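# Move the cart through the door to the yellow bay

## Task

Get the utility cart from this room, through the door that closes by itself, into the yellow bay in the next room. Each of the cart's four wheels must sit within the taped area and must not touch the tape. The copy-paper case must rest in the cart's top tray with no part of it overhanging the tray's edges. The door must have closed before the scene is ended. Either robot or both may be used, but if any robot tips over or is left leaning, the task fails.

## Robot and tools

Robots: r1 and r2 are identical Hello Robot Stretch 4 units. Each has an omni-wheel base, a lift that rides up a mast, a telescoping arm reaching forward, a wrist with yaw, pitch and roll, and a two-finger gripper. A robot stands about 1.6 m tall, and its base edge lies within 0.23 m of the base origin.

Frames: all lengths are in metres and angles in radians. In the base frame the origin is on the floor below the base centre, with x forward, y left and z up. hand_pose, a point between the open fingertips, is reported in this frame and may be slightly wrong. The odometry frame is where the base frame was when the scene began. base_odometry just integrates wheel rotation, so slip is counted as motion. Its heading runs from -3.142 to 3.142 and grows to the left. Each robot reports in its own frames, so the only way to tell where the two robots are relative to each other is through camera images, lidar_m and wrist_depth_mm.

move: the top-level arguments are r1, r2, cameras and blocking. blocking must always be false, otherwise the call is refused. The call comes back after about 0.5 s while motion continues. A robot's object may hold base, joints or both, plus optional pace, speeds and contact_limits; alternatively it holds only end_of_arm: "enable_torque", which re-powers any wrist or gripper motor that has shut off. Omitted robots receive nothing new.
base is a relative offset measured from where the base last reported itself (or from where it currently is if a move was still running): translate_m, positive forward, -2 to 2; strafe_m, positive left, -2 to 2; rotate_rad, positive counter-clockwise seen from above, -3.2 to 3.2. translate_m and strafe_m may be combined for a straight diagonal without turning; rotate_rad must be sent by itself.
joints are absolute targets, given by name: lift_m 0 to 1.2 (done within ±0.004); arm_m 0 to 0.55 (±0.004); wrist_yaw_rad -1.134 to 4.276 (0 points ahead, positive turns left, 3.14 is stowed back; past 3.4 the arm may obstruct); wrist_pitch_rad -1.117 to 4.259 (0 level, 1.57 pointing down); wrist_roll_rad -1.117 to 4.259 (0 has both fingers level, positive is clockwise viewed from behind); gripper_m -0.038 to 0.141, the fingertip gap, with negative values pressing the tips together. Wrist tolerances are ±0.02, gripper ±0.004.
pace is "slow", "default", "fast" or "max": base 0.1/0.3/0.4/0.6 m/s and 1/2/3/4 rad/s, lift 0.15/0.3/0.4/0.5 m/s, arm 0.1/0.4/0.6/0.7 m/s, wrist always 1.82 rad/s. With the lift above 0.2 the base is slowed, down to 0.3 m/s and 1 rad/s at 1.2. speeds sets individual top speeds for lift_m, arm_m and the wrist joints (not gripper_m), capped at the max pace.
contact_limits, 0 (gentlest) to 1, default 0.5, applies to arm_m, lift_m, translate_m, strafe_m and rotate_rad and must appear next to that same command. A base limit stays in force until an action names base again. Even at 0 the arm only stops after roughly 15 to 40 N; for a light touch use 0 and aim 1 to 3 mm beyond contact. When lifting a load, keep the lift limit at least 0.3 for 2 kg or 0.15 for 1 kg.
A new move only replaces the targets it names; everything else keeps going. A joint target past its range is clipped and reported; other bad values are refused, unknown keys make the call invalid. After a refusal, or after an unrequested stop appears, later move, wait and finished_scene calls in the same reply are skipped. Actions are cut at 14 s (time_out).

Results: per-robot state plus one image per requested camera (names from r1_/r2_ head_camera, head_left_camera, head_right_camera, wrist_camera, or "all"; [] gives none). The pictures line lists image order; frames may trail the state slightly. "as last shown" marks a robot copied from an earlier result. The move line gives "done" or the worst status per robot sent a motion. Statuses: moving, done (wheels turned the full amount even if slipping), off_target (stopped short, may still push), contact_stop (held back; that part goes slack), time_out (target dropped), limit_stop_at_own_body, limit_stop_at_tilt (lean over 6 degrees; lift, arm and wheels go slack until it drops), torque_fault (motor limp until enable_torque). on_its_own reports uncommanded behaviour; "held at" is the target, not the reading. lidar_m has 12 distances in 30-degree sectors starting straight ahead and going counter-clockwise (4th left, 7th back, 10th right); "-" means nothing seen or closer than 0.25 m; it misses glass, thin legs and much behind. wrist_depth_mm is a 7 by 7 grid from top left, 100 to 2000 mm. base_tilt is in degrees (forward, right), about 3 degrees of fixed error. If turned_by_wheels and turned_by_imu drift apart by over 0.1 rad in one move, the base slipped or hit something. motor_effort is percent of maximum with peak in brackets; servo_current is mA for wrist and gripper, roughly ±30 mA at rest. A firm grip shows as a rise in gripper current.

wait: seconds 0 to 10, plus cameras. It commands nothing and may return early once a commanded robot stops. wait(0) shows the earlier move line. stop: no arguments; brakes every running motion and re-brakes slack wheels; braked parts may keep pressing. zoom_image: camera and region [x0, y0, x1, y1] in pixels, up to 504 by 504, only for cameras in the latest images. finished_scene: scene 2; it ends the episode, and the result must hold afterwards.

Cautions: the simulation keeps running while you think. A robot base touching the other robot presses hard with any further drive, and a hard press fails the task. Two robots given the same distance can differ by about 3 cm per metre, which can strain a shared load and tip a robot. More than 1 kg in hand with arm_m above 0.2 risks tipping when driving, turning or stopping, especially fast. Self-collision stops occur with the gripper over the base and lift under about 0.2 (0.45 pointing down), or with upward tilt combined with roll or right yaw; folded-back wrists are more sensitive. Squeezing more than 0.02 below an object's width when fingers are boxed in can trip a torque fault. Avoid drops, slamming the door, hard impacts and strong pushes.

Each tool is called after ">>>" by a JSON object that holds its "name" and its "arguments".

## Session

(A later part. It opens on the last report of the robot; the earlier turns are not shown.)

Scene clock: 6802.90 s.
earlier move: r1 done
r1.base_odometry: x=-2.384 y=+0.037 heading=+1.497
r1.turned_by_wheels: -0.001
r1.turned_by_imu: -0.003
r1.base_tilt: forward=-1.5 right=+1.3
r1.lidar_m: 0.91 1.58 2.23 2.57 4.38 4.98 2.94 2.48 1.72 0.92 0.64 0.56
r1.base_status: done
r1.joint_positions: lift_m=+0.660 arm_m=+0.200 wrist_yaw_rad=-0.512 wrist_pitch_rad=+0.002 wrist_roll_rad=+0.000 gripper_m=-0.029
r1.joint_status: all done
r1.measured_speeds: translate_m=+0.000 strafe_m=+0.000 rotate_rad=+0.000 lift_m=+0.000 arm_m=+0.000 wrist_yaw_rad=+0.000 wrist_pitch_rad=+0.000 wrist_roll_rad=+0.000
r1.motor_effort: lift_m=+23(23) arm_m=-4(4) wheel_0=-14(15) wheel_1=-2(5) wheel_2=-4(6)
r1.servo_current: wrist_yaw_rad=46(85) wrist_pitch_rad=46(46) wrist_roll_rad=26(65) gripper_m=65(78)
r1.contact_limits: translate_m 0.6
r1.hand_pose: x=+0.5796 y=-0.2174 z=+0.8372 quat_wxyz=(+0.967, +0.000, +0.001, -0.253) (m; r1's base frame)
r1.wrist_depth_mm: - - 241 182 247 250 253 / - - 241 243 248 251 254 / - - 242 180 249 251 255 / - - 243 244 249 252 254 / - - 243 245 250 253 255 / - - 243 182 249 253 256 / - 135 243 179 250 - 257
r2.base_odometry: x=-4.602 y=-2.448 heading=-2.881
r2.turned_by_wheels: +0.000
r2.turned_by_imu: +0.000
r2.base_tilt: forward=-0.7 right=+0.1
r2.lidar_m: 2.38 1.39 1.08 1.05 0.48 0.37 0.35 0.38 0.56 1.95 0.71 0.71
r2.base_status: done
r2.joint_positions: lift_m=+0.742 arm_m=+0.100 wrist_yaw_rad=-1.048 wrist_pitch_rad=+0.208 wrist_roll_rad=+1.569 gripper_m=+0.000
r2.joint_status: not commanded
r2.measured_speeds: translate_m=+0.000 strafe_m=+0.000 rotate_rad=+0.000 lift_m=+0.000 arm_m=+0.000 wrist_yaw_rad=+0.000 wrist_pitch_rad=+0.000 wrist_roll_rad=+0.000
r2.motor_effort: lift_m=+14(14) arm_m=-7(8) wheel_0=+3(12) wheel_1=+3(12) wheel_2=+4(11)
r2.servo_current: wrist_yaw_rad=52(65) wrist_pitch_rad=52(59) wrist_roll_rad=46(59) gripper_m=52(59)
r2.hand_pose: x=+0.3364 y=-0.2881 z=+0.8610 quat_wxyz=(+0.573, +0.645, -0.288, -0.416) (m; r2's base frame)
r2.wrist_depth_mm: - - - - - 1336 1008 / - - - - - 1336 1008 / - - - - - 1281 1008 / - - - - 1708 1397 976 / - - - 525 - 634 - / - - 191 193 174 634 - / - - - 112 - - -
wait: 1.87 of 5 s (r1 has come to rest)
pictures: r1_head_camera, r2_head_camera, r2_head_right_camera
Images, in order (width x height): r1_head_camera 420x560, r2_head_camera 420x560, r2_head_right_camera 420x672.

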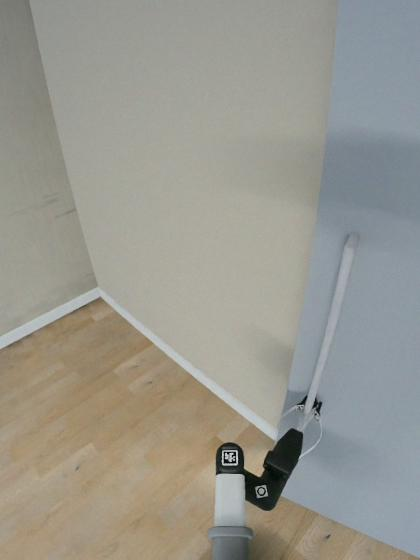

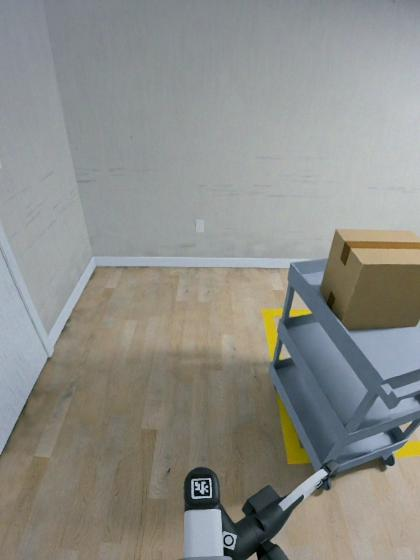

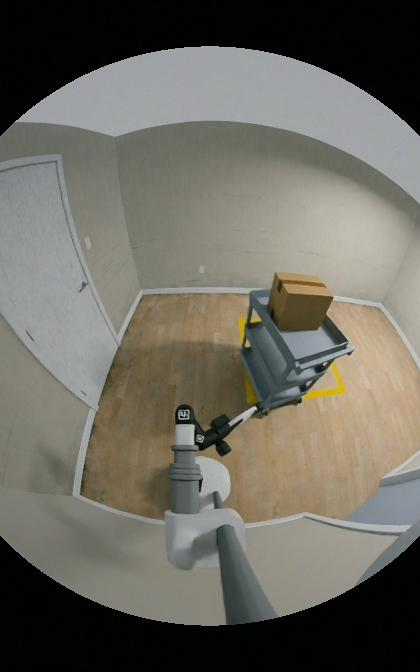

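>>> {"name": "move", "arguments": {"blocking": false, "cameras": [], "r1": {"base": {"translate_m": 0.127, "strafe_m": -0.031}, "joints": {"wrist_yaw_rad": -0.648}, "speeds": {"wrist_yaw_rad": 0.1}, "pace": "slow", "contact_limits": {"translate_m": 0.6}}, "r2": {"base": {"translate_m": 0.2}, "joints": {"arm_m": 0.54, "lift_m": 0.722}}}}

>>> {"name": "wait", "arguments": {"seconds": 5, "cameras": []}}

>>> {"name": "wait", "arguments": {"seconds": 5, "cameras": ["r2_head_camera", "r1_head_camera"]}}

Scene clock: 6848.83 s.
move: r1 moving; r2 moving
r1.base_odometry: x=-2.380 y=+0.050 heading=+1.495
r1.turned_by_wheels: -0.001
r1.turned_by_imu: -0.002
r1.base_tilt: forward=-1.6 right=+1.3
r1.lidar_m: 0.92 1.55 2.21 2.58 4.38 4.97 2.96 2.46 1.66 0.88 0.63 0.54
r1.base_status: translate_m moving; strafe_m moving
r1.joint_positions: lift_m=+0.660 arm_m=+0.200 wrist_yaw_rad=-0.555 wrist_pitch_rad=+0.002 wrist_roll_rad=+0.000 gripper_m=-0.029
r1.joint_status: wrist_yaw_rad moving
r1.measured_speeds: translate_m=+0.048 strafe_m=-0.012 rotate_rad=+0.001 lift_m=+0.000 arm_m=+0.000 wrist_yaw_rad=-0.100 wrist_pitch_rad=+0.000 wrist_roll_rad=+0.000
r1.motor_effort: lift_m=+23(23) arm_m=-3(4) wheel_0=-8(13) wheel_1=-1(3) wheel_2=-7(7)
r1.servo_current: wrist_yaw_rad=46(59) wrist_pitch_rad=46(46) wrist_roll_rad=46(65) gripper_m=65(78)
r1.contact_limits: translate_m 0.6
r1.hand_pose: x=+0.5699 y=-0.2263 z=+0.8372 quat_wxyz=(+0.962, +0.000, +0.001, -0.274) (m; r1's base frame)
r1.wrist_depth_mm: - - 241 178 247 251 254 / - - 241 245 248 252 255 / - - 242 181 248 253 256 / - - 243 244 250 253 255 / - - 243 245 250 253 257 / - - 242 181 249 255 257 / - 136 244 179 250 254 258
r2.base_odometry: x=-4.632 y=-2.456 heading=-2.881
r2.turned_by_wheels: +0.000
r2.turned_by_imu: +0.001
r2.base_tilt: forward=-0.7 right=+0.1
r2.lidar_m: 2.36 1.37 1.06 1.04 0.53 0.38 0.38 0.41 0.59 2.05 0.67 0.71
r2.base_status: translate_m moving
r2.joint_positions: lift_m=+0.722 arm_m=+0.151 wrist_yaw_rad=-1.048 wrist_pitch_rad=+0.208 wrist_roll_rad=+1.569 gripper_m=+0.000
r2.joint_status: lift_m moving; arm_m moving
r2.measured_speeds: translate_m=+0.123 strafe_m=+0.000 rotate_rad=+0.000 lift_m=-0.009 arm_m=+0.195 wrist_yaw_rad=+0.000 wrist_pitch_rad=+0.000 wrist_roll_rad=+0.000
r2.motor_effort: lift_m=+13(17) arm_m=+11(11) wheel_0=+6(10) wheel_1=+8(9) wheel_2=-12(14)
r2.servo_current: wrist_yaw_rad=39(52) wrist_pitch_rad=52(59) wrist_roll_rad=52(52) gripper_m=59(65)
r2.hand_pose: x=+0.3867 y=-0.2881 z=+0.8411 quat_wxyz=(+0.573, +0.645, -0.288, -0.416) (m; r2's base frame)
r2.wrist_depth_mm: - - - - - 1308 976 / - - - - 1983 1336 976 / - - - - 1863 1229 991 / - - - - 778 1042 917 / - - 831 504 544 580 - / - 750 189 193 174 603 - / - 621 - 112 - - -
pictures: none
No camera images: "cameras" was empty.

Scene clock: 6850.73 s.
earlier move: r1 moving; r2 done
r1.base_odometry: x=-2.343 y=+0.162 heading=+1.495
r1.turned_by_wheels: +0.000
r1.turned_by_imu: -0.001
r1.base_tilt: forward=-1.5 right=+1.3
r1.lidar_m: 0.78 1.32 2.16 2.50 4.25 5.07 3.01 2.54 1.42 0.78 0.58 0.54
r1.base_status: translate_m moving; strafe_m moving
r1.joint_positions: lift_m=+0.660 arm_m=+0.200 wrist_yaw_rad=-0.646 wrist_pitch_rad=+0.002 wrist_roll_rad=+0.000 gripper_m=-0.029
r1.joint_status: all done
r1.measured_speeds: translate_m=+0.000 strafe_m=+0.000 rotate_rad=-0.001 lift_m=+0.000 arm_m=+0.000 wrist_yaw_rad=+0.000 wrist_pitch_rad=+0.000 wrist_roll_rad=+0.000
r1.motor_effort: lift_m=+23(23) arm_m=-4(4) wheel_0=-13(13) wheel_1=+0(4) wheel_2=-4(9)
r1.servo_current: wrist_yaw_rad=52(85) wrist_pitch_rad=39(52) wrist_roll_rad=59(65) gripper_m=65(85)
r1.contact_limits: translate_m 0.6
r1.hand_pose: x=+0.5486 y=-0.2434 z=+0.8372 quat_wxyz=(+0.948, +0.000, +0.001, -0.317) (m; r1's base frame)
r1.wrist_depth_mm: 382 370 242 242 244 246 248 / 384 373 243 242 246 247 248 / 382 375 243 180 246 248 248 / 384 375 243 244 246 247 249 / 384 377 244 184 248 249 249 / 389 377 245 183 247 248 250 / 389 379 245 183 247 250 250
r2.base_odometry: x=-4.795 y=-2.499 heading=-2.881
r2.turned_by_wheels: +0.000
r2.turned_by_imu: +0.001
r2.base_tilt: forward=-0.6 right=+0.0
r2.lidar_m: 2.20 1.36 1.05 1.02 0.76 0.56 0.54 0.59 0.87 2.90 0.58 0.67
r2.base_status: done
r2.joint_positions: lift_m=+0.722 arm_m=+0.540 wrist_yaw_rad=-1.048 wrist_pitch_rad=+0.208 wrist_roll_rad=+1.569 gripper_m=+0.000
r2.joint_status: all done
r2.measured_speeds: translate_m=+0.000 strafe_m=+0.000 rotate_rad=+0.000 lift_m=+0.000 arm_m=+0.000 wrist_yaw_rad=+0.000 wrist_pitch_rad=+0.000 wrist_roll_rad=+0.000
r2.motor_effort: lift_m=+14(18) arm_m=+7(11) wheel_0=+3(11) wheel_1=+3(10) wheel_2=-4(14)
r2.servo_current: wrist_yaw_rad=59(65) wrist_pitch_rad=46(59) wrist_roll_rad=39(52) gripper_m=52(65)
r2.hand_pose: x=+0.7759 y=-0.2881 z=+0.8410 quat_wxyz=(+0.573, +0.645, -0.288, -0.416) (m; r2's base frame)
r2.wrist_depth_mm: 314 329 332 309 - - - / 338 349 359 325 - - 377 / 373 379 389 340 - - 402 / - 413 427 357 - - 421 / - - - 375 - 452 455 / - - 186 193 174 1255 946 / - - - 112 - 1255 991
wait: 1.90 of 5 s (r2 has come to rest)
pictures: none
No camera images: "cameras" was empty.

Scene clock: 6850.97 s.
earlier move: r1 done
r1.base_odometry: x=-2.343 y=+0.162 heading=+1.495
r1.turned_by_wheels: +0.000
r1.turned_by_imu: +0.000
r1.base_tilt: forward=-1.6 right=+1.3
r1.lidar_m: 0.79 1.33 2.17 2.50 4.24 5.10 3.06 2.55 1.44 0.76 0.56 0.55
r1.base_status: done
r1.joint_positions: lift_m=+0.660 arm_m=+0.200 wrist_yaw_rad=-0.646 wrist_pitch_rad=+0.002 wrist_roll_rad=+0.000 gripper_m=-0.029
r1.joint_status: all done
r1.measured_speeds: translate_m=+0.000 strafe_m=+0.000 rotate_rad=+0.000 lift_m=+0.000 arm_m=+0.000 wrist_yaw_rad=+0.000 wrist_pitch_rad=+0.000 wrist_roll_rad=+0.000
r1.motor_effort: lift_m=+23(23) arm_m=-4(4) wheel_0=-13(13) wheel_1=-1(4) wheel_2=-5(9)
r1.servo_current: wrist_yaw_rad=59(85) wrist_pitch_rad=46(52) wrist_roll_rad=52(65) gripper_m=72(85)
r1.contact_limits: translate_m 0.6
r1.hand_pose: x=+0.5486 y=-0.2434 z=+0.8372 quat_wxyz=(+0.948, +0.000, +0.001, -0.317) (m; r1's base frame)
r1.wrist_depth_mm: 382 373 242 243 244 245 247 / 384 373 243 243 245 246 248 / 384 375 244 180 245 247 248 / 387 377 244 244 247 248 249 / 387 377 245 183 247 248 249 / 389 377 244 183 247 249 251 / 392 377 246 183 248 250 251
r2.base_odometry: x=-4.795 y=-2.499 heading=-2.881
r2.turned_by_wheels: +0.000
r2.turned_by_imu: +0.000
r2.base_tilt: forward=-0.6 right=+0.0
r2.lidar_m: 2.21 1.38 1.07 1.03 0.78 0.56 0.54 0.58 0.85 2.89 0.57 0.67
r2.base_status: done
r2.joint_positions: lift_m=+0.722 arm_m=+0.540 wrist_yaw_rad=-1.048 wrist_pitch_rad=+0.208 wrist_roll_rad=+1.569 gripper_m=+0.000
r2.joint_status: all done
r2.measured_speeds: translate_m=+0.000 strafe_m=+0.000 rotate_rad=+0.000 lift_m=+0.000 arm_m=+0.000 wrist_yaw_rad=+0.000 wrist_pitch_rad=+0.000 wrist_roll_rad=+0.000
r2.motor_effort: lift_m=+14(18) arm_m=+7(11) wheel_0=+4(11) wheel_1=+2(10) wheel_2=-4(14)
r2.servo_current: wrist_yaw_rad=46(65) wrist_pitch_rad=52(59) wrist_roll_rad=52(52) gripper_m=52(65)
r2.hand_pose: x=+0.7759 y=-0.2881 z=+0.8410 quat_wxyz=(+0.573, +0.645, -0.288, -0.416) (m; r2's base frame)
r2.wrist_depth_mm: 314 327 334 309 - - - / 338 349 357 325 - - 377 / 370 379 392 342 - - 402 / - 415 424 359 - - 424 / - - - 375 - 452 455 / - - 186 193 174 1229 946 / - - - 112 - 1229 991
wait: 0.23 of 5 s (r1 has come to rest)
pictures: r1_head_camera, r2_head_camera
Images, in order (width x height): r1_head_camera 420x560, r2_head_camera 420x560.

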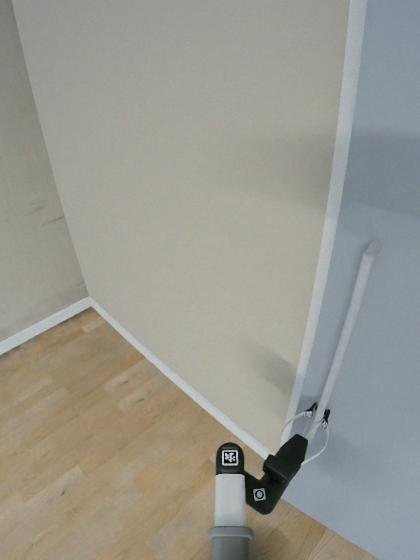

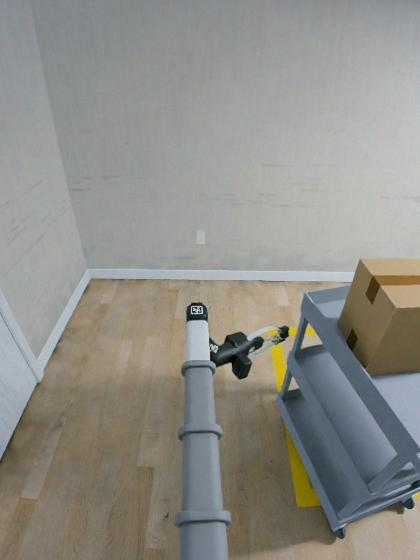

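>>> {"name": "move", "arguments": {"blocking": false, "cameras": [], "r1": {"base": {"translate_m": 0.062, "strafe_m": -0.022}, "joints": {"wrist_yaw_rad": -0.715}, "speeds": {"wrist_yaw_rad": 0.1}, "pace": "slow", "contact_limits": {"translate_m": 0.5}}, "r2": {"base": {"translate_m": 0.06, "strafe_m": -0.12}, "joints": {"arm_m": 0.55}, "pace": "slow", "contact_limits": {"strafe_m": 0.6}}}}

>>> {"name": "wait", "arguments": {"seconds": 5, "cameras": []}}

>>> {"name": "wait", "arguments": {"seconds": 5, "cameras": ["r2_head_camera", "r1_head_camera"]}}

>>> {"name": "zoom_image", "arguments": {"camera": "r2_head_camera", "region": [120, 220, 420, 520]}}

>>> {"name": "zoom_image", "arguments": {"camera": "r1_head_camera", "region": [120, 220, 420, 520]}}

Scene clock: 6864.13 s.
move: r1 moving; r2 moving
r1.base_odometry: x=-2.338 y=+0.174 heading=+1.495
r1.turned_by_wheels: +0.000
r1.turned_by_imu: -0.001
r1.base_tilt: forward=-1.6 right=+1.3
r1.lidar_m: 0.76 1.29 2.15 2.48 4.20 5.12 3.03 2.58 1.45 0.76 0.59 0.52
r1.base_status: translate_m moving; strafe_m moving
r1.joint_positions: lift_m=+0.660 arm_m=+0.200 wrist_yaw_rad=-0.688 wrist_pitch_rad=+0.002 wrist_roll_rad=+0.000 gripper_m=-0.029
r1.joint_status: wrist_yaw_rad moving
r1.measured_speeds: translate_m=+0.048 strafe_m=-0.017 rotate_rad=+0.002 lift_m=+0.000 arm_m=+0.000 wrist_yaw_rad=-0.103 wrist_pitch_rad=+0.000 wrist_roll_rad=+0.000
r1.motor_effort: lift_m=+23(23) arm_m=-4(4) wheel_0=-3(13) wheel_1=+0(2) wheel_2=-5(8)
r1.servo_current: wrist_yaw_rad=52(85) wrist_pitch_rad=39(52) wrist_roll_rad=46(65) gripper_m=72(72)
r1.contact_limits: translate_m 0.5
r1.hand_pose: x=+0.5383 y=-0.2506 z=+0.8372 quat_wxyz=(+0.941, +0.000, +0.001, -0.337) (m; r1's base frame)
r1.wrist_depth_mm: 368 362 242 242 246 248 251 / 368 362 241 242 247 249 251 / 368 362 242 177 247 249 251 / 368 362 242 244 248 250 252 / 370 364 243 178 248 251 253 / 370 364 243 179 248 252 253 / 373 364 245 179 249 252 254
r2.base_odometry: x=-4.803 y=-2.490 heading=-2.881
r2.turned_by_wheels: +0.000
r2.turned_by_imu: +0.000
r2.base_tilt: forward=-0.7 right=+0.1
r2.lidar_m: 2.17 1.38 1.06 1.02 0.75 0.57 0.55 0.60 0.86 2.94 0.55 0.67
r2.base_status: translate_m moving; strafe_m moving
r2.joint_positions: lift_m=+0.722 arm_m=+0.547 wrist_yaw_rad=-1.048 wrist_pitch_rad=+0.208 wrist_roll_rad=+1.569 gripper_m=+0.000
r2.joint_status: arm_m moving
joint sent to its limit — r2.arm_m, upper limit.
r2.measured_speeds: translate_m=+0.022 strafe_m=-0.043 rotate_rad=+0.000 lift_m=+0.000 arm_m=+0.006 wrist_yaw_rad=+0.000 wrist_pitch_rad=+0.000 wrist_roll_rad=+0.000
r2.motor_effort: lift_m=+14(14) arm_m=+6(11) wheel_0=+7(12) wheel_1=-6(7) wheel_2=-8(8)
r2.servo_current: wrist_yaw_rad=59(59) wrist_pitch_rad=46(52) wrist_roll_rad=46(65) gripper_m=52(59)
r2.contact_limits: strafe_m 0.6
r2.hand_pose: x=+0.7833 y=-0.2881 z=+0.8410 quat_wxyz=(+0.573, +0.645, -0.288, -0.416) (m; r2's base frame)
r2.wrist_depth_mm: 306 320 322 297 - - - / 329 343 349 310 - - - / 359 370 377 329 - - 384 / - - 415 347 - - 413 / - - - 362 - - 436 / - - 186 193 174 1255 960 / - - - 112 - 1255 991
pictures: none
No camera images: "cameras" was empty.

Scene clock: 6865.57 s.
earlier move: r1 done; r2 moving
r1.base_odometry: x=-2.316 y=+0.222 heading=+1.494
r1.turned_by_wheels: -0.001
r1.turned_by_imu: -0.002
r1.base_tilt: forward=-1.6 right=+1.3
r1.lidar_m: 0.69 1.23 2.12 2.46 4.16 5.14 3.06 2.56 1.31 0.69 0.53 0.53
r1.base_status: done
r1.joint_positions: lift_m=+0.660 arm_m=+0.200 wrist_yaw_rad=-0.712 wrist_pitch_rad=+0.002 wrist_roll_rad=+0.000 gripper_m=-0.029
r1.joint_status: all done
r1.measured_speeds: translate_m=+0.000 strafe_m=+0.000 rotate_rad=+0.000 lift_m=+0.000 arm_m=+0.000 wrist_yaw_rad=+0.000 wrist_pitch_rad=+0.000 wrist_roll_rad=+0.000
r1.motor_effort: lift_m=+23(23) arm_m=-4(4) wheel_0=-13(14) wheel_1=-1(4) wheel_2=-5(8)
r1.servo_current: wrist_yaw_rad=46(85) wrist_pitch_rad=39(52) wrist_roll_rad=52(65) gripper_m=72(78)
r1.contact_limits: translate_m 0.5
r1.hand_pose: x=+0.5320 y=-0.2547 z=+0.8372 quat_wxyz=(+0.937, +0.000, +0.001, -0.349) (m; r1's base frame)
r1.wrist_depth_mm: 306 290 243 243 245 246 247 / 307 290 243 243 245 246 247 / 307 291 244 180 246 247 248 / 309 293 244 245 247 247 249 / 309 293 245 185 247 247 249 / 312 294 245 183 247 249 249 / 312 296 246 183 248 249 251
r2.base_odometry: x=-4.878 y=-2.405 heading=-2.881
r2.turned_by_wheels: +0.000
r2.turned_by_imu: +0.000
r2.base_tilt: forward=-0.7 right=+0.1
r2.lidar_m: 2.11 1.52 1.15 1.15 0.84 0.61 0.60 0.66 0.96 3.24 0.45 0.52
r2.base_status: translate_m moving; strafe_m moving
r2.joint_positions: lift_m=+0.722 arm_m=+0.547 wrist_yaw_rad=-1.048 wrist_pitch_rad=+0.208 wrist_roll_rad=+1.569 gripper_m=+0.000
r2.joint_status: all done
joint sent to its limit — r2.arm_m, upper limit.
r2.measured_speeds: translate_m=+0.019 strafe_m=-0.037 rotate_rad=+0.004 lift_m=+0.000 arm_m=+0.000 wrist_yaw_rad=+0.000 wrist_pitch_rad=+0.000 wrist_roll_rad=+0.000
r2.motor_effort: lift_m=+14(14) arm_m=+8(11) wheel_0=+2(12) wheel_1=-5(8) wheel_2=-6(9)
r2.servo_current: wrist_yaw_rad=46(65) wrist_pitch_rad=52(59) wrist_roll_rad=46(65) gripper_m=59(59)
r2.contact_limits: strafe_m 0.6
r2.hand_pose: x=+0.7834 y=-0.2881 z=+0.8410 quat_wxyz=(+0.573, +0.645, -0.288, -0.416) (m; r2's base frame)
r2.wrist_depth_mm: 224 232 238 195 204 - - / 237 249 257 206 214 - - / 258 270 279 217 225 - - / 279 296 306 229 236 - - / - - - 240 1708 1499 - / - - 186 194 184 1397 - / - - - 112 - - 1008
wait: 1.43 of 5 s (r1 has come to rest)
pictures: none
No camera images: "cameras" was empty.

Scene clock: 6866.27 s.
earlier move: r2 done
r1.base_odometry: x=-2.316 y=+0.222 heading=+1.494
r1.turned_by_wheels: +0.000
r1.turned_by_imu: +0.000
r1.base_tilt: forward=-1.6 right=+1.3
r1.lidar_m: 0.71 1.22 2.15 2.46 4.14 5.16 3.05 2.58 1.34 0.73 0.56 0.51
r1.base_status: done
r1.joint_positions: lift_m=+0.660 arm_m=+0.200 wrist_yaw_rad=-0.712 wrist_pitch_rad=+0.002 wrist_roll_rad=+0.000 gripper_m=-0.029
r1.joint_status: all done
r1.measured_speeds: translate_m=+0.000 strafe_m=+0.000 rotate_rad=+0.000 lift_m=+0.000 arm_m=+0.000 wrist_yaw_rad=+0.000 wrist_pitch_rad=+0.000 wrist_roll_rad=+0.000
r1.motor_effort: lift_m=+23(23) arm_m=-4(4) wheel_0=-14(14) wheel_1=-1(4) wheel_2=-5(8)
r1.servo_current: wrist_yaw_rad=39(85) wrist_pitch_rad=39(52) wrist_roll_rad=26(72) gripper_m=65(78)
r1.contact_limits: translate_m 0.5
r1.hand_pose: x=+0.5320 y=-0.2547 z=+0.8372 quat_wxyz=(+0.937, +0.000, +0.001, -0.349) (m; r1's base frame)
r1.wrist_depth_mm: 306 290 243 242 245 246 246 / 307 290 243 244 246 247 247 / 307 290 244 180 246 247 247 / 309 293 245 244 246 247 249 / 309 293 245 184 247 249 250 / 312 294 245 183 247 249 249 / 310 296 246 183 248 250 250
r2.base_odometry: x=-4.883 y=-2.399 heading=-2.881
r2.turned_by_wheels: +0.000
r2.turned_by_imu: +0.001
r2.base_tilt: forward=-0.7 right=+0.0
r2.lidar_m: 2.12 1.55 1.16 1.14 0.85 0.64 0.60 0.64 0.96 3.28 0.44 0.51
r2.base_status: done
r2.joint_positions: lift_m=+0.722 arm_m=+0.547 wrist_yaw_rad=-1.048 wrist_pitch_rad=+0.208 wrist_roll_rad=+1.569 gripper_m=+0.000
r2.joint_status: all done
joint sent to its limit — r2.arm_m, upper limit.
r2.measured_speeds: translate_m=+0.000 strafe_m=+0.000 rotate_rad=+0.000 lift_m=+0.000 arm_m=+0.000 wrist_yaw_rad=+0.000 wrist_pitch_rad=+0.000 wrist_roll_rad=+0.000
r2.motor_effort: lift_m=+14(14) arm_m=+7(11) wheel_0=+6(12) wheel_1=-3(8) wheel_2=-4(9)
r2.servo_current: wrist_yaw_rad=52(65) wrist_pitch_rad=52(59) wrist_roll_rad=46(65) gripper_m=52(59)
r2.contact_limits: strafe_m 0.6
r2.hand_pose: x=+0.7834 y=-0.2881 z=+0.8410 quat_wxyz=(+0.573, +0.645, -0.288, -0.416) (m; r2's base frame)
r2.wrist_depth_mm: 218 225 233 189 196 - - / 234 244 251 198 205 - - / 251 264 273 210 217 - - / 272 286 296 219 230 - - / - - - 231 250 1464 - / - - 178 195 183 1281 - / - - - 112 - - 991
wait: 0.70 of 5 s (r2 has come to rest)
pictures: r1_head_camera, r2_head_camera
Images, in order (width x height): r1_head_camera 420x560, r2_head_camera 420x560.

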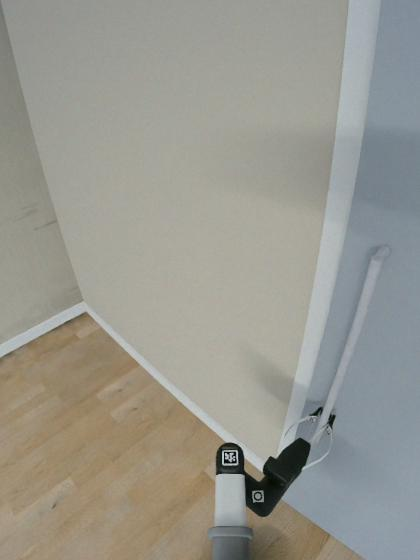

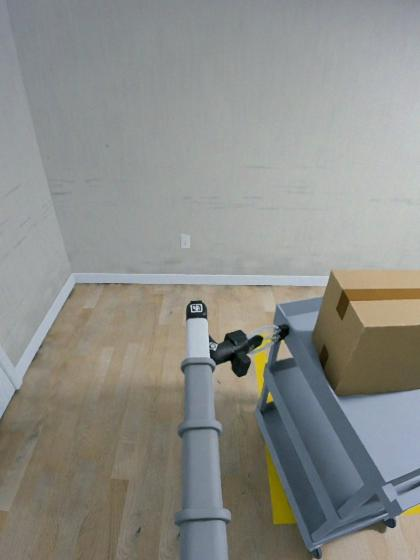

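Scaled by 1.680 from the camera's 420x560 image, which has a finer 1200x1600 frame.

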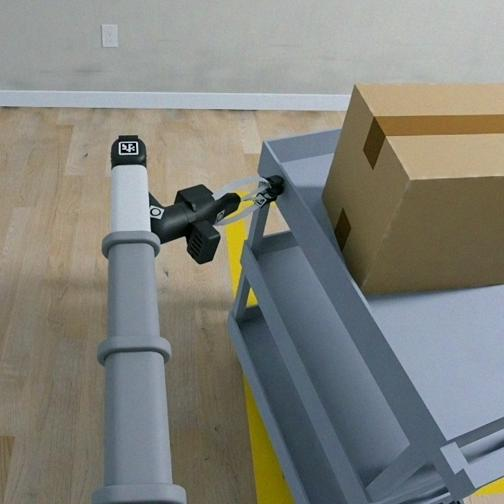

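Scaled by 1.680 from the camera's 420x560 image, which has a finer 600x800 frame.

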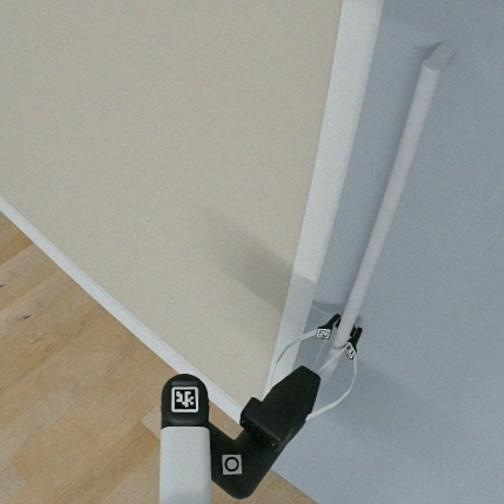

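>>> {"name": "move", "arguments": {"blocking": false, "cameras": [], "r1": {"base": {"translate_m": 0.043, "strafe_m": -0.018}, "joints": {"wrist_yaw_rad": -0.763}, "speeds": {"wrist_yaw_rad": 0.1}, "pace": "slow", "contact_limits": {"translate_m": 0.35}}, "r2": {"base": {"strafe_m": -0.2}, "pace": "slow", "contact_limits": {"strafe_m": 0.6}}}}

>>> {"name": "wait", "arguments": {"seconds": 5, "cameras": []}}

>>> {"name": "wait", "arguments": {"seconds": 5, "cameras": ["r2_head_camera", "r1_head_camera"]}}

>>> {"name": "zoom_image", "arguments": {"camera": "r2_head_camera", "region": [120, 260, 420, 560]}}

>>> {"name": "zoom_image", "arguments": {"camera": "r1_head_camera", "region": [120, 220, 420, 520]}}

Scene clock: 6883.43 s.
move: r1 moving; r2 moving
r1.base_odometry: x=-2.310 y=+0.234 heading=+1.493
r1.turned_by_wheels: +0.000
r1.turned_by_imu: -0.001
r1.base_tilt: forward=-1.6 right=+1.3
r1.lidar_m: 0.71 1.17 2.14 2.44 4.17 5.17 3.09 2.61 1.29 0.70 0.56 0.52
r1.base_status: translate_m moving; strafe_m moving
r1.joint_positions: lift_m=+0.660 arm_m=+0.200 wrist_yaw_rad=-0.754 wrist_pitch_rad=+0.002 wrist_roll_rad=+0.000 gripper_m=-0.029
r1.joint_status: wrist_yaw_rad moving
r1.measured_speeds: translate_m=+0.049 strafe_m=-0.020 rotate_rad=+0.004 lift_m=+0.000 arm_m=+0.000 wrist_yaw_rad=-0.120 wrist_pitch_rad=+0.000 wrist_roll_rad=+0.000
r1.motor_effort: lift_m=+23(23) arm_m=-4(4) wheel_0=-3(11) wheel_1=+2(2) wheel_2=-6(9)
r1.servo_current: wrist_yaw_rad=39(72) wrist_pitch_rad=46(46) wrist_roll_rad=39(52) gripper_m=72(72)
r1.contact_limits: translate_m 0.35
r1.hand_pose: x=+0.5214 y=-0.2611 z=+0.8372 quat_wxyz=(+0.930, +0.000, +0.001, -0.368) (m; r1's base frame)
r1.wrist_depth_mm: 293 279 240 242 246 248 250 / 294 279 241 242 246 249 251 / 296 281 242 178 248 250 252 / 296 282 243 244 248 250 252 / 296 283 244 178 248 251 253 / 297 283 243 179 249 251 253 / 300 285 244 179 248 252 255
r2.base_odometry: x=-4.887 y=-2.385 heading=-2.879
r2.turned_by_wheels: +0.002
r2.turned_by_imu: +0.003
r2.base_tilt: forward=-0.7 right=+0.0
r2.lidar_m: 2.13 1.56 1.19 1.15 0.85 0.64 0.61 0.67 1.13 3.31 0.43 0.50
r2.base_status: strafe_m moving
r2.joint_positions: lift_m=+0.722 arm_m=+0.547 wrist_yaw_rad=-1.048 wrist_pitch_rad=+0.208 wrist_roll_rad=+1.569 gripper_m=+0.000
r2.joint_status: not commanded
r2.measured_speeds: translate_m=+0.000 strafe_m=-0.056 rotate_rad=-0.001 lift_m=+0.000 arm_m=+0.000 wrist_yaw_rad=+0.000 wrist_pitch_rad=+0.000 wrist_roll_rad=+0.000
r2.motor_effort: lift_m=+14(14) arm_m=+7(8) wheel_0=+21(22) wheel_1=-1(7) wheel_2=+3(3)
r2.servo_current: wrist_yaw_rad=39(52) wrist_pitch_rad=52(52) wrist_roll_rad=59(59) gripper_m=59(59)
r2.contact_limits: strafe_m 0.6
r2.hand_pose: x=+0.7834 y=-0.2881 z=+0.8410 quat_wxyz=(+0.573, +0.645, -0.288, -0.416) (m; r2's base frame)
r2.wrist_depth_mm: 213 222 229 185 191 - - / 229 238 247 195 202 - - / 248 259 267 205 214 - - / 271 282 296 217 229 - - / - - - 229 248 1499 - / - - 184 195 184 1336 - / - 126 - 112 - - 1008
pictures: none
No camera images: "cameras" was empty.

Scene clock: 6884.57 s.
earlier move: r1 done; r2 moving
r1.base_odometry: x=-2.295 y=+0.263 heading=+1.492
r1.turned_by_wheels: -0.001
r1.turned_by_imu: -0.002
r1.base_tilt: forward=-1.5 right=+1.3
r1.lidar_m: 0.65 1.13 2.14 2.48 4.14 5.21 3.10 2.60 1.26 0.69 0.56 0.52
r1.base_status: done
r1.joint_positions: lift_m=+0.660 arm_m=+0.200 wrist_yaw_rad=-0.760 wrist_pitch_rad=+0.002 wrist_roll_rad=+0.000 gripper_m=-0.029
r1.joint_status: all done
r1.measured_speeds: translate_m=+0.000 strafe_m=+0.000 rotate_rad=+0.000 lift_m=+0.000 arm_m=+0.000 wrist_yaw_rad=+0.000 wrist_pitch_rad=+0.000 wrist_roll_rad=+0.000
r1.motor_effort: lift_m=+23(23) arm_m=-4(4) wheel_0=-13(13) wheel_1=-2(5) wheel_2=-6(9)
r1.servo_current: wrist_yaw_rad=39(72) wrist_pitch_rad=52(52) wrist_roll_rad=46(59) gripper_m=65(78)
r1.contact_limits: translate_m 0.35
r1.hand_pose: x=+0.5196 y=-0.2621 z=+0.8372 quat_wxyz=(+0.929, +0.000, +0.001, -0.371) (m; r1's base frame)
r1.wrist_depth_mm: 257 244 243 242 244 247 247 / 257 245 243 243 245 247 247 / 258 245 244 179 246 247 248 / 258 246 244 246 246 248 249 / 258 247 244 181 247 248 250 / 260 247 245 181 247 250 250 / 260 248 246 181 249 250 251
r2.base_odometry: x=-4.915 y=-2.283 heading=-2.879
r2.turned_by_wheels: +0.000
r2.turned_by_imu: +0.001
r2.base_tilt: forward=-0.7 right=+0.1
r2.lidar_m: 2.11 1.73 1.30 1.27 0.85 0.63 0.62 0.68 1.10 3.32 0.36 0.36
r2.base_status: strafe_m moving
r2.joint_positions: lift_m=+0.722 arm_m=+0.547 wrist_yaw_rad=-1.044 wrist_pitch_rad=+0.208 wrist_roll_rad=+1.569 gripper_m=+0.000
r2.joint_status: not commanded
r2.measured_speeds: translate_m=-0.001 strafe_m=-0.100 rotate_rad=+0.005 lift_m=+0.000 arm_m=+0.000 wrist_yaw_rad=+0.000 wrist_pitch_rad=+0.000 wrist_roll_rad=+0.000
r2.motor_effort: lift_m=+14(14) arm_m=+6(8) wheel_0=+13(24) wheel_1=-3(7) wheel_2=+10(11)
r2.servo_current: wrist_yaw_rad=46(59) wrist_pitch_rad=52(59) wrist_roll_rad=39(59) gripper_m=52(59)
r2.contact_limits: strafe_m 0.6
r2.hand_pose: x=+0.7846 y=-0.2879 z=+0.8410 quat_wxyz=(+0.574, +0.646, -0.287, -0.414) (m; r2's base frame)
r2.wrist_depth_mm: 185 192 196 154 161 - - / 204 211 219 169 176 - - / 233 239 247 185 195 - - / 264 276 287 206 216 - - / - - - 222 248 1464 - / - - 186 195 183 1397 - / - - - 112 - - 991
wait: 1.13 of 5 s (r1 has come to rest)
pictures: none
No camera images: "cameras" was empty.

Scene clock: 6886.07 s.
earlier move: r2 done
r1.base_odometry: x=-2.295 y=+0.263 heading=+1.492
r1.turned_by_wheels: +0.000
r1.turned_by_imu: +0.000
r1.base_tilt: forward=-1.5 right=+1.3
r1.lidar_m: 0.67 1.13 2.12 2.43 4.14 5.21 3.09 2.60 1.25 0.67 0.54 0.51
r1.base_status: done
r1.joint_positions: lift_m=+0.660 arm_m=+0.200 wrist_yaw_rad=-0.760 wrist_pitch_rad=+0.002 wrist_roll_rad=+0.000 gripper_m=-0.029
r1.joint_status: all done
r1.measured_speeds: translate_m=+0.000 strafe_m=+0.000 rotate_rad=+0.000 lift_m=+0.000 arm_m=+0.000 wrist_yaw_rad=+0.000 wrist_pitch_rad=+0.000 wrist_roll_rad=+0.000
r1.motor_effort: lift_m=+23(23) arm_m=-4(4) wheel_0=-13(14) wheel_1=-2(5) wheel_2=-6(9)
r1.servo_current: wrist_yaw_rad=72(72) wrist_pitch_rad=46(52) wrist_roll_rad=39(72) gripper_m=72(78)
r1.contact_limits: translate_m 0.35
r1.hand_pose: x=+0.5196 y=-0.2621 z=+0.8372 quat_wxyz=(+0.929, +0.000, +0.001, -0.371) (m; r1's base frame)
r1.wrist_depth_mm: 256 244 242 242 244 246 247 / 257 245 243 244 246 246 248 / 258 245 244 179 246 247 249 / 257 246 244 245 247 248 249 / 259 246 245 181 247 248 250 / 260 247 244 181 248 250 250 / 260 248 246 182 248 250 251
r2.base_odometry: x=-4.935 y=-2.206 heading=-2.880
r2.turned_by_wheels: -0.001
r2.turned_by_imu: +0.000
r2.base_tilt: forward=-0.6 right=+0.0
r2.lidar_m: 2.10 1.82 1.38 1.34 0.87 0.66 0.63 0.68 1.11 3.34 0.44 0.38
r2.base_status: done
r2.joint_positions: lift_m=+0.722 arm_m=+0.547 wrist_yaw_rad=-1.044 wrist_pitch_rad=+0.208 wrist_roll_rad=+1.569 gripper_m=+0.000
r2.joint_status: not commanded
r2.measured_speeds: translate_m=+0.000 strafe_m=+0.000 rotate_rad=+0.000 lift_m=+0.000 arm_m=+0.000 wrist_yaw_rad=+0.000 wrist_pitch_rad=+0.000 wrist_roll_rad=+0.000
r2.motor_effort: lift_m=+14(14) arm_m=+6(8) wheel_0=+7(24) wheel_1=-3(7) wheel_2=+9(12)
r2.servo_current: wrist_yaw_rad=46(72) wrist_pitch_rad=46(59) wrist_roll_rad=46(59) gripper_m=52(59)
r2.contact_limits: strafe_m 0.6
r2.hand_pose: x=+0.7846 y=-0.2879 z=+0.8410 quat_wxyz=(+0.574, +0.646, -0.287, -0.414) (m; r2's base frame)
r2.wrist_depth_mm: 154 161 173 126 132 138 - / 171 175 179 140 147 148 - / 201 208 216 160 171 - - / 248 262 268 186 196 - - / 301 320 340 219 248 - - / - - 185 193 183 1430 410 / - - - 112 - - 960
wait: 1.50 of 5 s (r2 has come to rest)
pictures: r1_head_camera, r2_head_camera
Images, in order (width x height): r1_head_camera 420x560, r2_head_camera 420x560.

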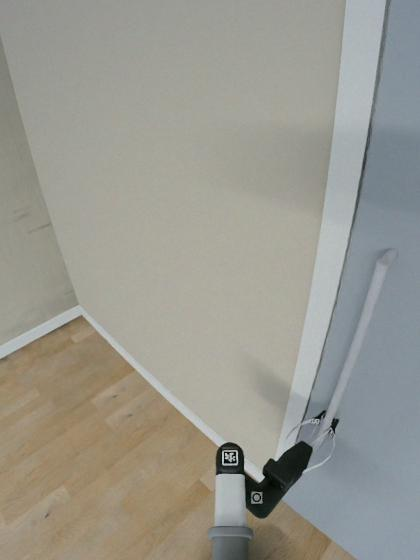

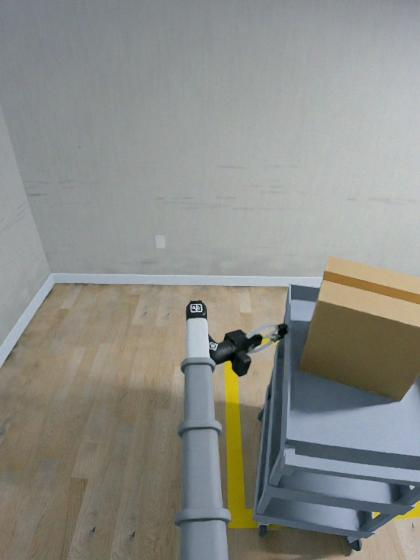

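Scaled by 1.680 from the camera's 420x560 image, which has a finer 1200x1600 frame.

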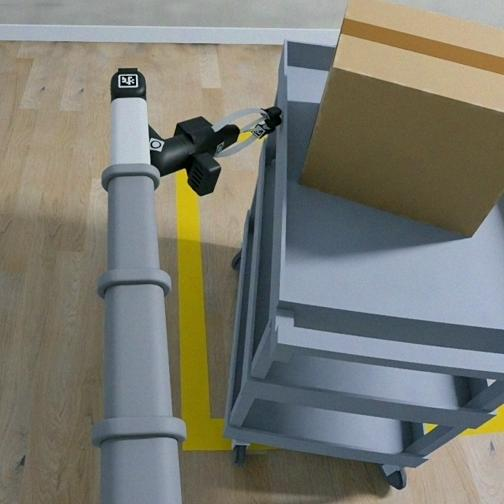

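Scaled by 1.680 from the camera's 420x560 image, which has a finer 600x800 frame.

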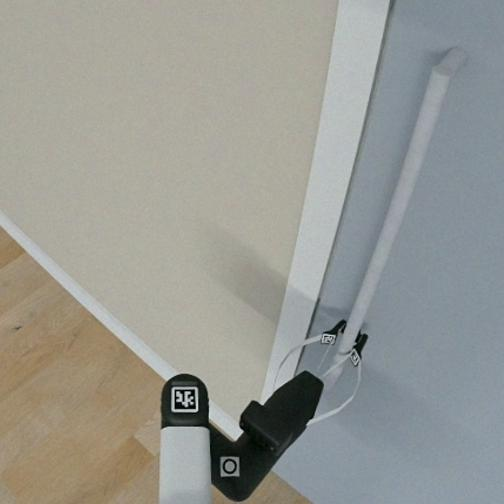

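>>> {"name": "move", "arguments": {"blocking": false, "cameras": [], "r1": {"base": {"translate_m": 0.016, "strafe_m": -0.007}, "joints": {"wrist_yaw_rad": -0.78}, "speeds": {"wrist_yaw_rad": 0.1}, "pace": "slow", "contact_limits": {"translate_m": 0.3}}, "r2": {"base": {"strafe_m": 0.12}}}}

>>> {"name": "wait", "arguments": {"seconds": 3, "cameras": []}}

>>> {"name": "move", "arguments": {"blocking": false, "cameras": [], "r2": {"base": {"translate_m": -0.35}, "joints": {"arm_m": 0.0, "lift_m": 0.742}}}}

>>> {"name": "wait", "arguments": {"seconds": 5, "cameras": ["r1_head_camera", "r2_head_camera"]}}

>>> {"name": "zoom_image", "arguments": {"camera": "r1_head_camera", "region": [120, 220, 420, 520]}}

Scene clock: 6924.00 s.
move: r1 moving; r2 moving
r1.base_odometry: x=-2.289 y=+0.275 heading=+1.491
r1.turned_by_wheels: -0.001
r1.turned_by_imu: -0.001
r1.base_tilt: forward=-1.5 right=+1.3
r1.lidar_m: 0.64 1.08 2.07 2.42 4.10 5.22 3.10 2.62 1.25 0.66 0.54 0.50
r1.base_status: translate_m moving; strafe_m moving
r1.joint_positions: lift_m=+0.660 arm_m=+0.200 wrist_yaw_rad=-0.777 wrist_pitch_rad=+0.002 wrist_roll_rad=+0.000 gripper_m=-0.029
r1.joint_status: wrist_yaw_rad moving
r1.measured_speeds: translate_m=+0.032 strafe_m=-0.015 rotate_rad=+0.001 lift_m=+0.000 arm_m=+0.000 wrist_yaw_rad=+0.000 wrist_pitch_rad=+0.000 wrist_roll_rad=+0.000
r1.motor_effort: lift_m=+23(23) arm_m=-4(4) wheel_0=-6(14) wheel_1=-1(4) wheel_2=-5(10)
r1.servo_current: wrist_yaw_rad=46(65) wrist_pitch_rad=33(46) wrist_roll_rad=59(59) gripper_m=65(72)
r1.contact_limits: translate_m 0.3
r1.hand_pose: x=+0.5152 y=-0.2646 z=+0.8372 quat_wxyz=(+0.925, +0.000, +0.001, -0.379) (m; r1's base frame)
r1.wrist_depth_mm: 245 234 241 242 245 247 250 / 246 234 242 243 247 248 250 / 246 235 243 178 247 249 251 / 247 236 243 244 247 249 251 / 249 236 244 244 248 250 251 / 249 236 244 179 248 250 252 / 249 236 244 180 248 251 253
r2.base_odometry: x=-4.926 y=-2.241 heading=-2.880
r2.turned_by_wheels: +0.000
r2.turned_by_imu: +0.000
r2.base_tilt: forward=-0.6 right=+0.0
r2.lidar_m: 2.10 1.78 1.32 1.31 0.88 0.65 0.62 0.67 1.10 3.34 0.44 0.39
r2.base_status: strafe_m moving
r2.joint_positions: lift_m=+0.722 arm_m=+0.547 wrist_yaw_rad=-1.047 wrist_pitch_rad=+0.208 wrist_roll_rad=+1.569 gripper_m=+0.000
r2.joint_status: not commanded
r2.measured_speeds: translate_m=+0.001 strafe_m=+0.141 rotate_rad=-0.004 lift_m=+0.000 arm_m=+0.000 wrist_yaw_rad=+0.000 wrist_pitch_rad=+0.000 wrist_roll_rad=+0.000
r2.motor_effort: lift_m=+14(14) arm_m=+6(7) wheel_0=-9(10) wheel_1=+11(12) wheel_2=+1(8)
r2.servo_current: wrist_yaw_rad=46(65) wrist_pitch_rad=52(52) wrist_roll_rad=39(59) gripper_m=52(59)
r2.hand_pose: x=+0.7838 y=-0.2881 z=+0.8410 quat_wxyz=(+0.573, +0.645, -0.288, -0.415) (m; r2's base frame)
r2.wrist_depth_mm: 182 191 202 154 160 - - / 200 208 211 175 183 - - / 237 246 253 198 204 - - / 290 303 306 232 250 - - / 347 - - 263 1808 - - / - - 185 192 184 488 452 / - - - 112 - 1281 991
pictures: none
No camera images: "cameras" was empty.

Scene clock: 6924.60 s.
earlier move: r1 done; r2 moving
r1.base_odometry: x=-2.286 y=+0.279 heading=+1.490
r1.turned_by_wheels: -0.001
r1.turned_by_imu: -0.001
r1.base_tilt: forward=-1.6 right=+1.3
r1.lidar_m: 0.63 1.10 2.11 2.43 4.11 5.20 3.11 2.61 1.16 0.65 0.54 0.51
r1.base_status: done
r1.joint_positions: lift_m=+0.660 arm_m=+0.200 wrist_yaw_rad=-0.777 wrist_pitch_rad=+0.002 wrist_roll_rad=+0.000 gripper_m=-0.029
r1.joint_status: all done
r1.measured_speeds: translate_m=+0.000 strafe_m=+0.000 rotate_rad=+0.000 lift_m=+0.000 arm_m=+0.000 wrist_yaw_rad=+0.000 wrist_pitch_rad=+0.000 wrist_roll_rad=+0.000
r1.motor_effort: lift_m=+23(23) arm_m=-4(4) wheel_0=-13(14) wheel_1=-2(4) wheel_2=-6(10)
r1.servo_current: wrist_yaw_rad=46(65) wrist_pitch_rad=33(52) wrist_roll_rad=39(59) gripper_m=72(78)
r1.contact_limits: translate_m 0.3
r1.hand_pose: x=+0.5152 y=-0.2646 z=+0.8372 quat_wxyz=(+0.925, +0.000, +0.001, -0.379) (m; r1's base frame)
r1.wrist_depth_mm: 238 228 241 243 245 246 247 / 239 228 243 243 245 247 247 / 240 229 243 179 245 247 249 / 240 229 244 244 247 248 248 / 241 229 245 181 247 248 249 / 242 230 245 181 247 249 250 / 242 230 246 181 248 251 251
r2.base_odometry: x=-4.906 y=-2.317 heading=-2.879
r2.turned_by_wheels: +0.000
r2.turned_by_imu: +0.000
r2.base_tilt: forward=-0.7 right=+0.1
r2.lidar_m: 2.12 1.63 1.23 1.22 0.87 0.63 0.60 0.66 1.10 3.34 0.46 0.45
r2.base_status: strafe_m moving
r2.joint_positions: lift_m=+0.722 arm_m=+0.547 wrist_yaw_rad=-1.047 wrist_pitch_rad=+0.208 wrist_roll_rad=+1.569 gripper_m=+0.000
r2.joint_status: not commanded
r2.measured_speeds: translate_m=-0.001 strafe_m=+0.059 rotate_rad=+0.004 lift_m=+0.000 arm_m=+0.000 wrist_yaw_rad=+0.000 wrist_pitch_rad=+0.000 wrist_roll_rad=+0.000
r2.motor_effort: lift_m=+14(14) arm_m=+6(7) wheel_0=-1(12) wheel_1=+3(12) wheel_2=+1(8)
r2.servo_current: wrist_yaw_rad=46(65) wrist_pitch_rad=46(59) wrist_roll_rad=52(59) gripper_m=59(65)
r2.hand_pose: x=+0.7837 y=-0.2881 z=+0.8410 quat_wxyz=(+0.573, +0.645, -0.288, -0.415) (m; r2's base frame)
r2.wrist_depth_mm: 248 257 270 232 239 - - / 283 294 298 260 - - - / 336 347 347 300 - - - / - 433 430 349 - - 418 / - - - 394 - 508 691 / - - 176 193 174 1255 1008 / - - - 112 - 1229 991
wait: 0.60 of 3 s (r1 has come to rest)
pictures: none
No camera images: "cameras" was empty.

Scene clock: 6925.10 s.
move: r2 moving
r1.base_odometry: x=-2.286 y=+0.279 heading=+1.490
r1.turned_by_wheels: +0.000
r1.turned_by_imu: +0.000
r1.base_tilt: forward=-1.6 right=+1.3
r1.lidar_m: 0.64 1.08 2.12 2.41 4.10 5.20 3.10 2.61 1.22 0.65 0.52 0.49
r1.base_status: not commanded
r1.joint_positions: lift_m=+0.660 arm_m=+0.200 wrist_yaw_rad=-0.777 wrist_pitch_rad=+0.002 wrist_roll_rad=+0.000 gripper_m=-0.029
r1.joint_status: not commanded
r1.measured_speeds: translate_m=+0.000 strafe_m=+0.000 rotate_rad=+0.000 lift_m=+0.000 arm_m=+0.000 wrist_yaw_rad=+0.000 wrist_pitch_rad=+0.000 wrist_roll_rad=+0.000
r1.motor_effort: lift_m=+23(23) arm_m=-4(4) wheel_0=-13(13) wheel_1=-1(1) wheel_2=-6(7)
r1.servo_current: wrist_yaw_rad=33(59) wrist_pitch_rad=46(52) wrist_roll_rad=52(52) gripper_m=59(72)
r1.contact_limits: translate_m 0.3
r1.hand_pose: x=+0.5152 y=-0.2646 z=+0.8372 quat_wxyz=(+0.925, +0.000, +0.001, -0.379) (m; r1's base frame)
r1.wrist_depth_mm: 238 228 243 243 245 246 248 / 239 228 243 244 245 246 247 / 240 229 244 179 246 247 248 / 240 229 244 245 246 247 249 / 242 229 244 180 247 248 249 / 242 230 245 181 247 248 250 / 242 230 247 181 248 251 251
r2.base_odometry: x=-4.874 y=-2.314 heading=-2.880
r2.turned_by_wheels: +0.000
r2.turned_by_imu: +0.000
r2.base_tilt: forward=-0.7 right=+0.1
r2.lidar_m: 2.16 1.63 1.24 1.22 0.82 0.62 0.58 0.64 1.02 3.18 0.52 0.44
r2.base_status: translate_m moving
r2.joint_positions: lift_m=+0.742 arm_m=+0.497 wrist_yaw_rad=-1.047 wrist_pitch_rad=+0.208 wrist_roll_rad=+1.569 gripper_m=+0.000
r2.joint_status: lift_m moving; arm_m moving
r2.measured_speeds: translate_m=-0.122 strafe_m=+0.000 rotate_rad=+0.000 lift_m=+0.009 arm_m=-0.195 wrist_yaw_rad=+0.000 wrist_pitch_rad=+0.000 wrist_roll_rad=+0.000
r2.motor_effort: lift_m=+20(23) arm_m=-8(9) wheel_0=-8(9) wheel_1=-8(9) wheel_2=+11(13)
r2.servo_current: wrist_yaw_rad=39(59) wrist_pitch_rad=52(52) wrist_roll_rad=39(59) gripper_m=52(59)
r2.hand_pose: x=+0.7332 y=-0.2881 z=+0.8604 quat_wxyz=(+0.573, +0.645, -0.288, -0.415) (m; r2's base frame)
r2.wrist_depth_mm: 342 345 373 223 224 - - / 298 317 332 249 254 - - / 293 307 317 286 289 - - / - 377 397 327 359 - 407 / - - - 368 - - 477 / - - 185 193 184 591 1008 / - - - 112 - 1281 1025
pictures: none
No camera images: "cameras" was empty.

Scene clock: 6927.27 s.
earlier move: r2 done
r1.base_odometry: x=-2.286 y=+0.279 heading=+1.490
r1.turned_by_wheels: +0.000
r1.turned_by_imu: +0.000
r1.base_tilt: forward=-1.6 right=+1.3
r1.lidar_m: 0.66 1.08 2.13 2.43 4.09 5.21 3.10 2.62 1.16 0.69 0.52 0.53
r1.base_status: not commanded
r1.joint_positions: lift_m=+0.660 arm_m=+0.200 wrist_yaw_rad=-0.777 wrist_pitch_rad=+0.002 wrist_roll_rad=+0.000 gripper_m=-0.029
r1.joint_status: not commanded
r1.measured_speeds: translate_m=+0.000 strafe_m=+0.000 rotate_rad=+0.000 lift_m=+0.000 arm_m=+0.000 wrist_yaw_rad=+0.000 wrist_pitch_rad=+0.000 wrist_roll_rad=+0.000
r1.motor_effort: lift_m=+23(23) arm_m=-4(4) wheel_0=-13(13) wheel_1=-1(1) wheel_2=-7(7)
r1.servo_current: wrist_yaw_rad=46(72) wrist_pitch_rad=39(52) wrist_roll_rad=39(65) gripper_m=72(78)
r1.contact_limits: translate_m 0.3
r1.hand_pose: x=+0.5152 y=-0.2646 z=+0.8372 quat_wxyz=(+0.925, +0.000, +0.001, -0.379) (m; r1's base frame)
r1.wrist_depth_mm: 239 228 243 243 245 247 247 / 239 228 243 243 245 246 247 / 239 229 244 179 246 247 248 / 240 229 245 245 247 247 248 / 241 229 245 180 247 248 249 / 242 230 245 181 247 250 251 / 242 229 246 182 248 249 251
r2.base_odometry: x=-4.566 y=-2.232 heading=-2.880
r2.turned_by_wheels: +0.000
r2.turned_by_imu: +0.000
r2.base_tilt: forward=-0.7 right=+0.0
r2.lidar_m: 2.45 1.69 1.30 0.94 0.37 0.28 0.27 0.29 0.43 1.60 0.85 0.73
r2.base_status: done
r2.joint_positions: lift_m=+0.742 arm_m=+0.000 wrist_yaw_rad=-1.047 wrist_pitch_rad=+0.208 wrist_roll_rad=+1.569 gripper_m=+0.000
r2.joint_status: all done
r2.measured_speeds: translate_m=+0.000 strafe_m=+0.000 rotate_rad=+0.000 lift_m=+0.000 arm_m=+0.000 wrist_yaw_rad=+0.000 wrist_pitch_rad=+0.000 wrist_roll_rad=+0.000
r2.motor_effort: lift_m=+21(23) arm_m=-7(12) wheel_0=-2(12) wheel_1=-2(9) wheel_2=+1(14)
r2.servo_current: wrist_yaw_rad=52(59) wrist_pitch_rad=52(59) wrist_roll_rad=52(65) gripper_m=59(59)
r2.hand_pose: x=+0.2364 y=-0.2881 z=+0.8605 quat_wxyz=(+0.573, +0.645, -0.288, -0.415) (m; r2's base frame)
r2.wrist_depth_mm: - - - - - 1336 1008 / - - - - - 1308 1025 / - - - - - 1336 1025 / - - - - - 1336 1025 / - - - - 1983 1397 976 / - - 190 193 184 1205 878 / - - - 112 - - -
wait: 2.17 of 5 s (r2 has come to rest)
pictures: r1_head_camera, r2_head_camera
Images, in order (width x height): r1_head_camera 420x560, r2_head_camera 420x560.

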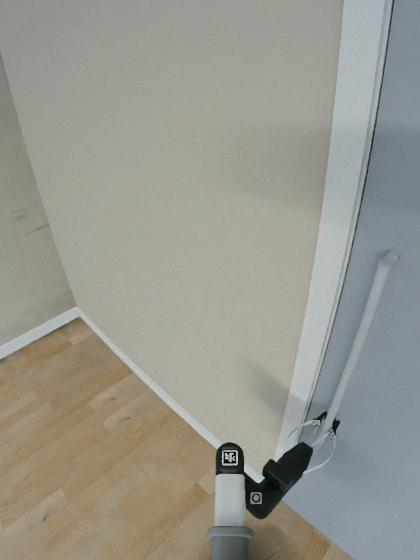

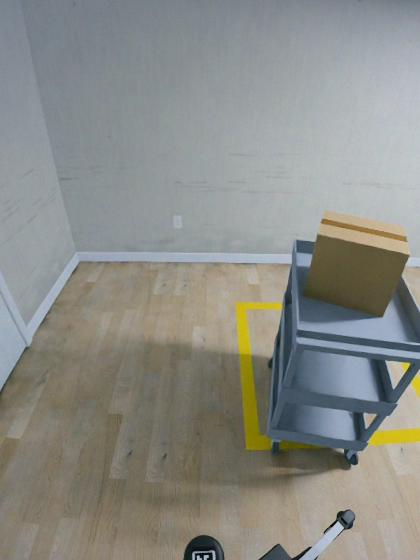

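Scaled by 1.680 from the camera's 420x560 image, which has a finer 600x800 frame.

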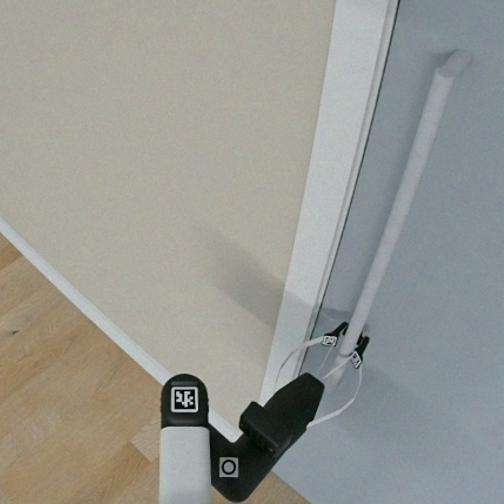

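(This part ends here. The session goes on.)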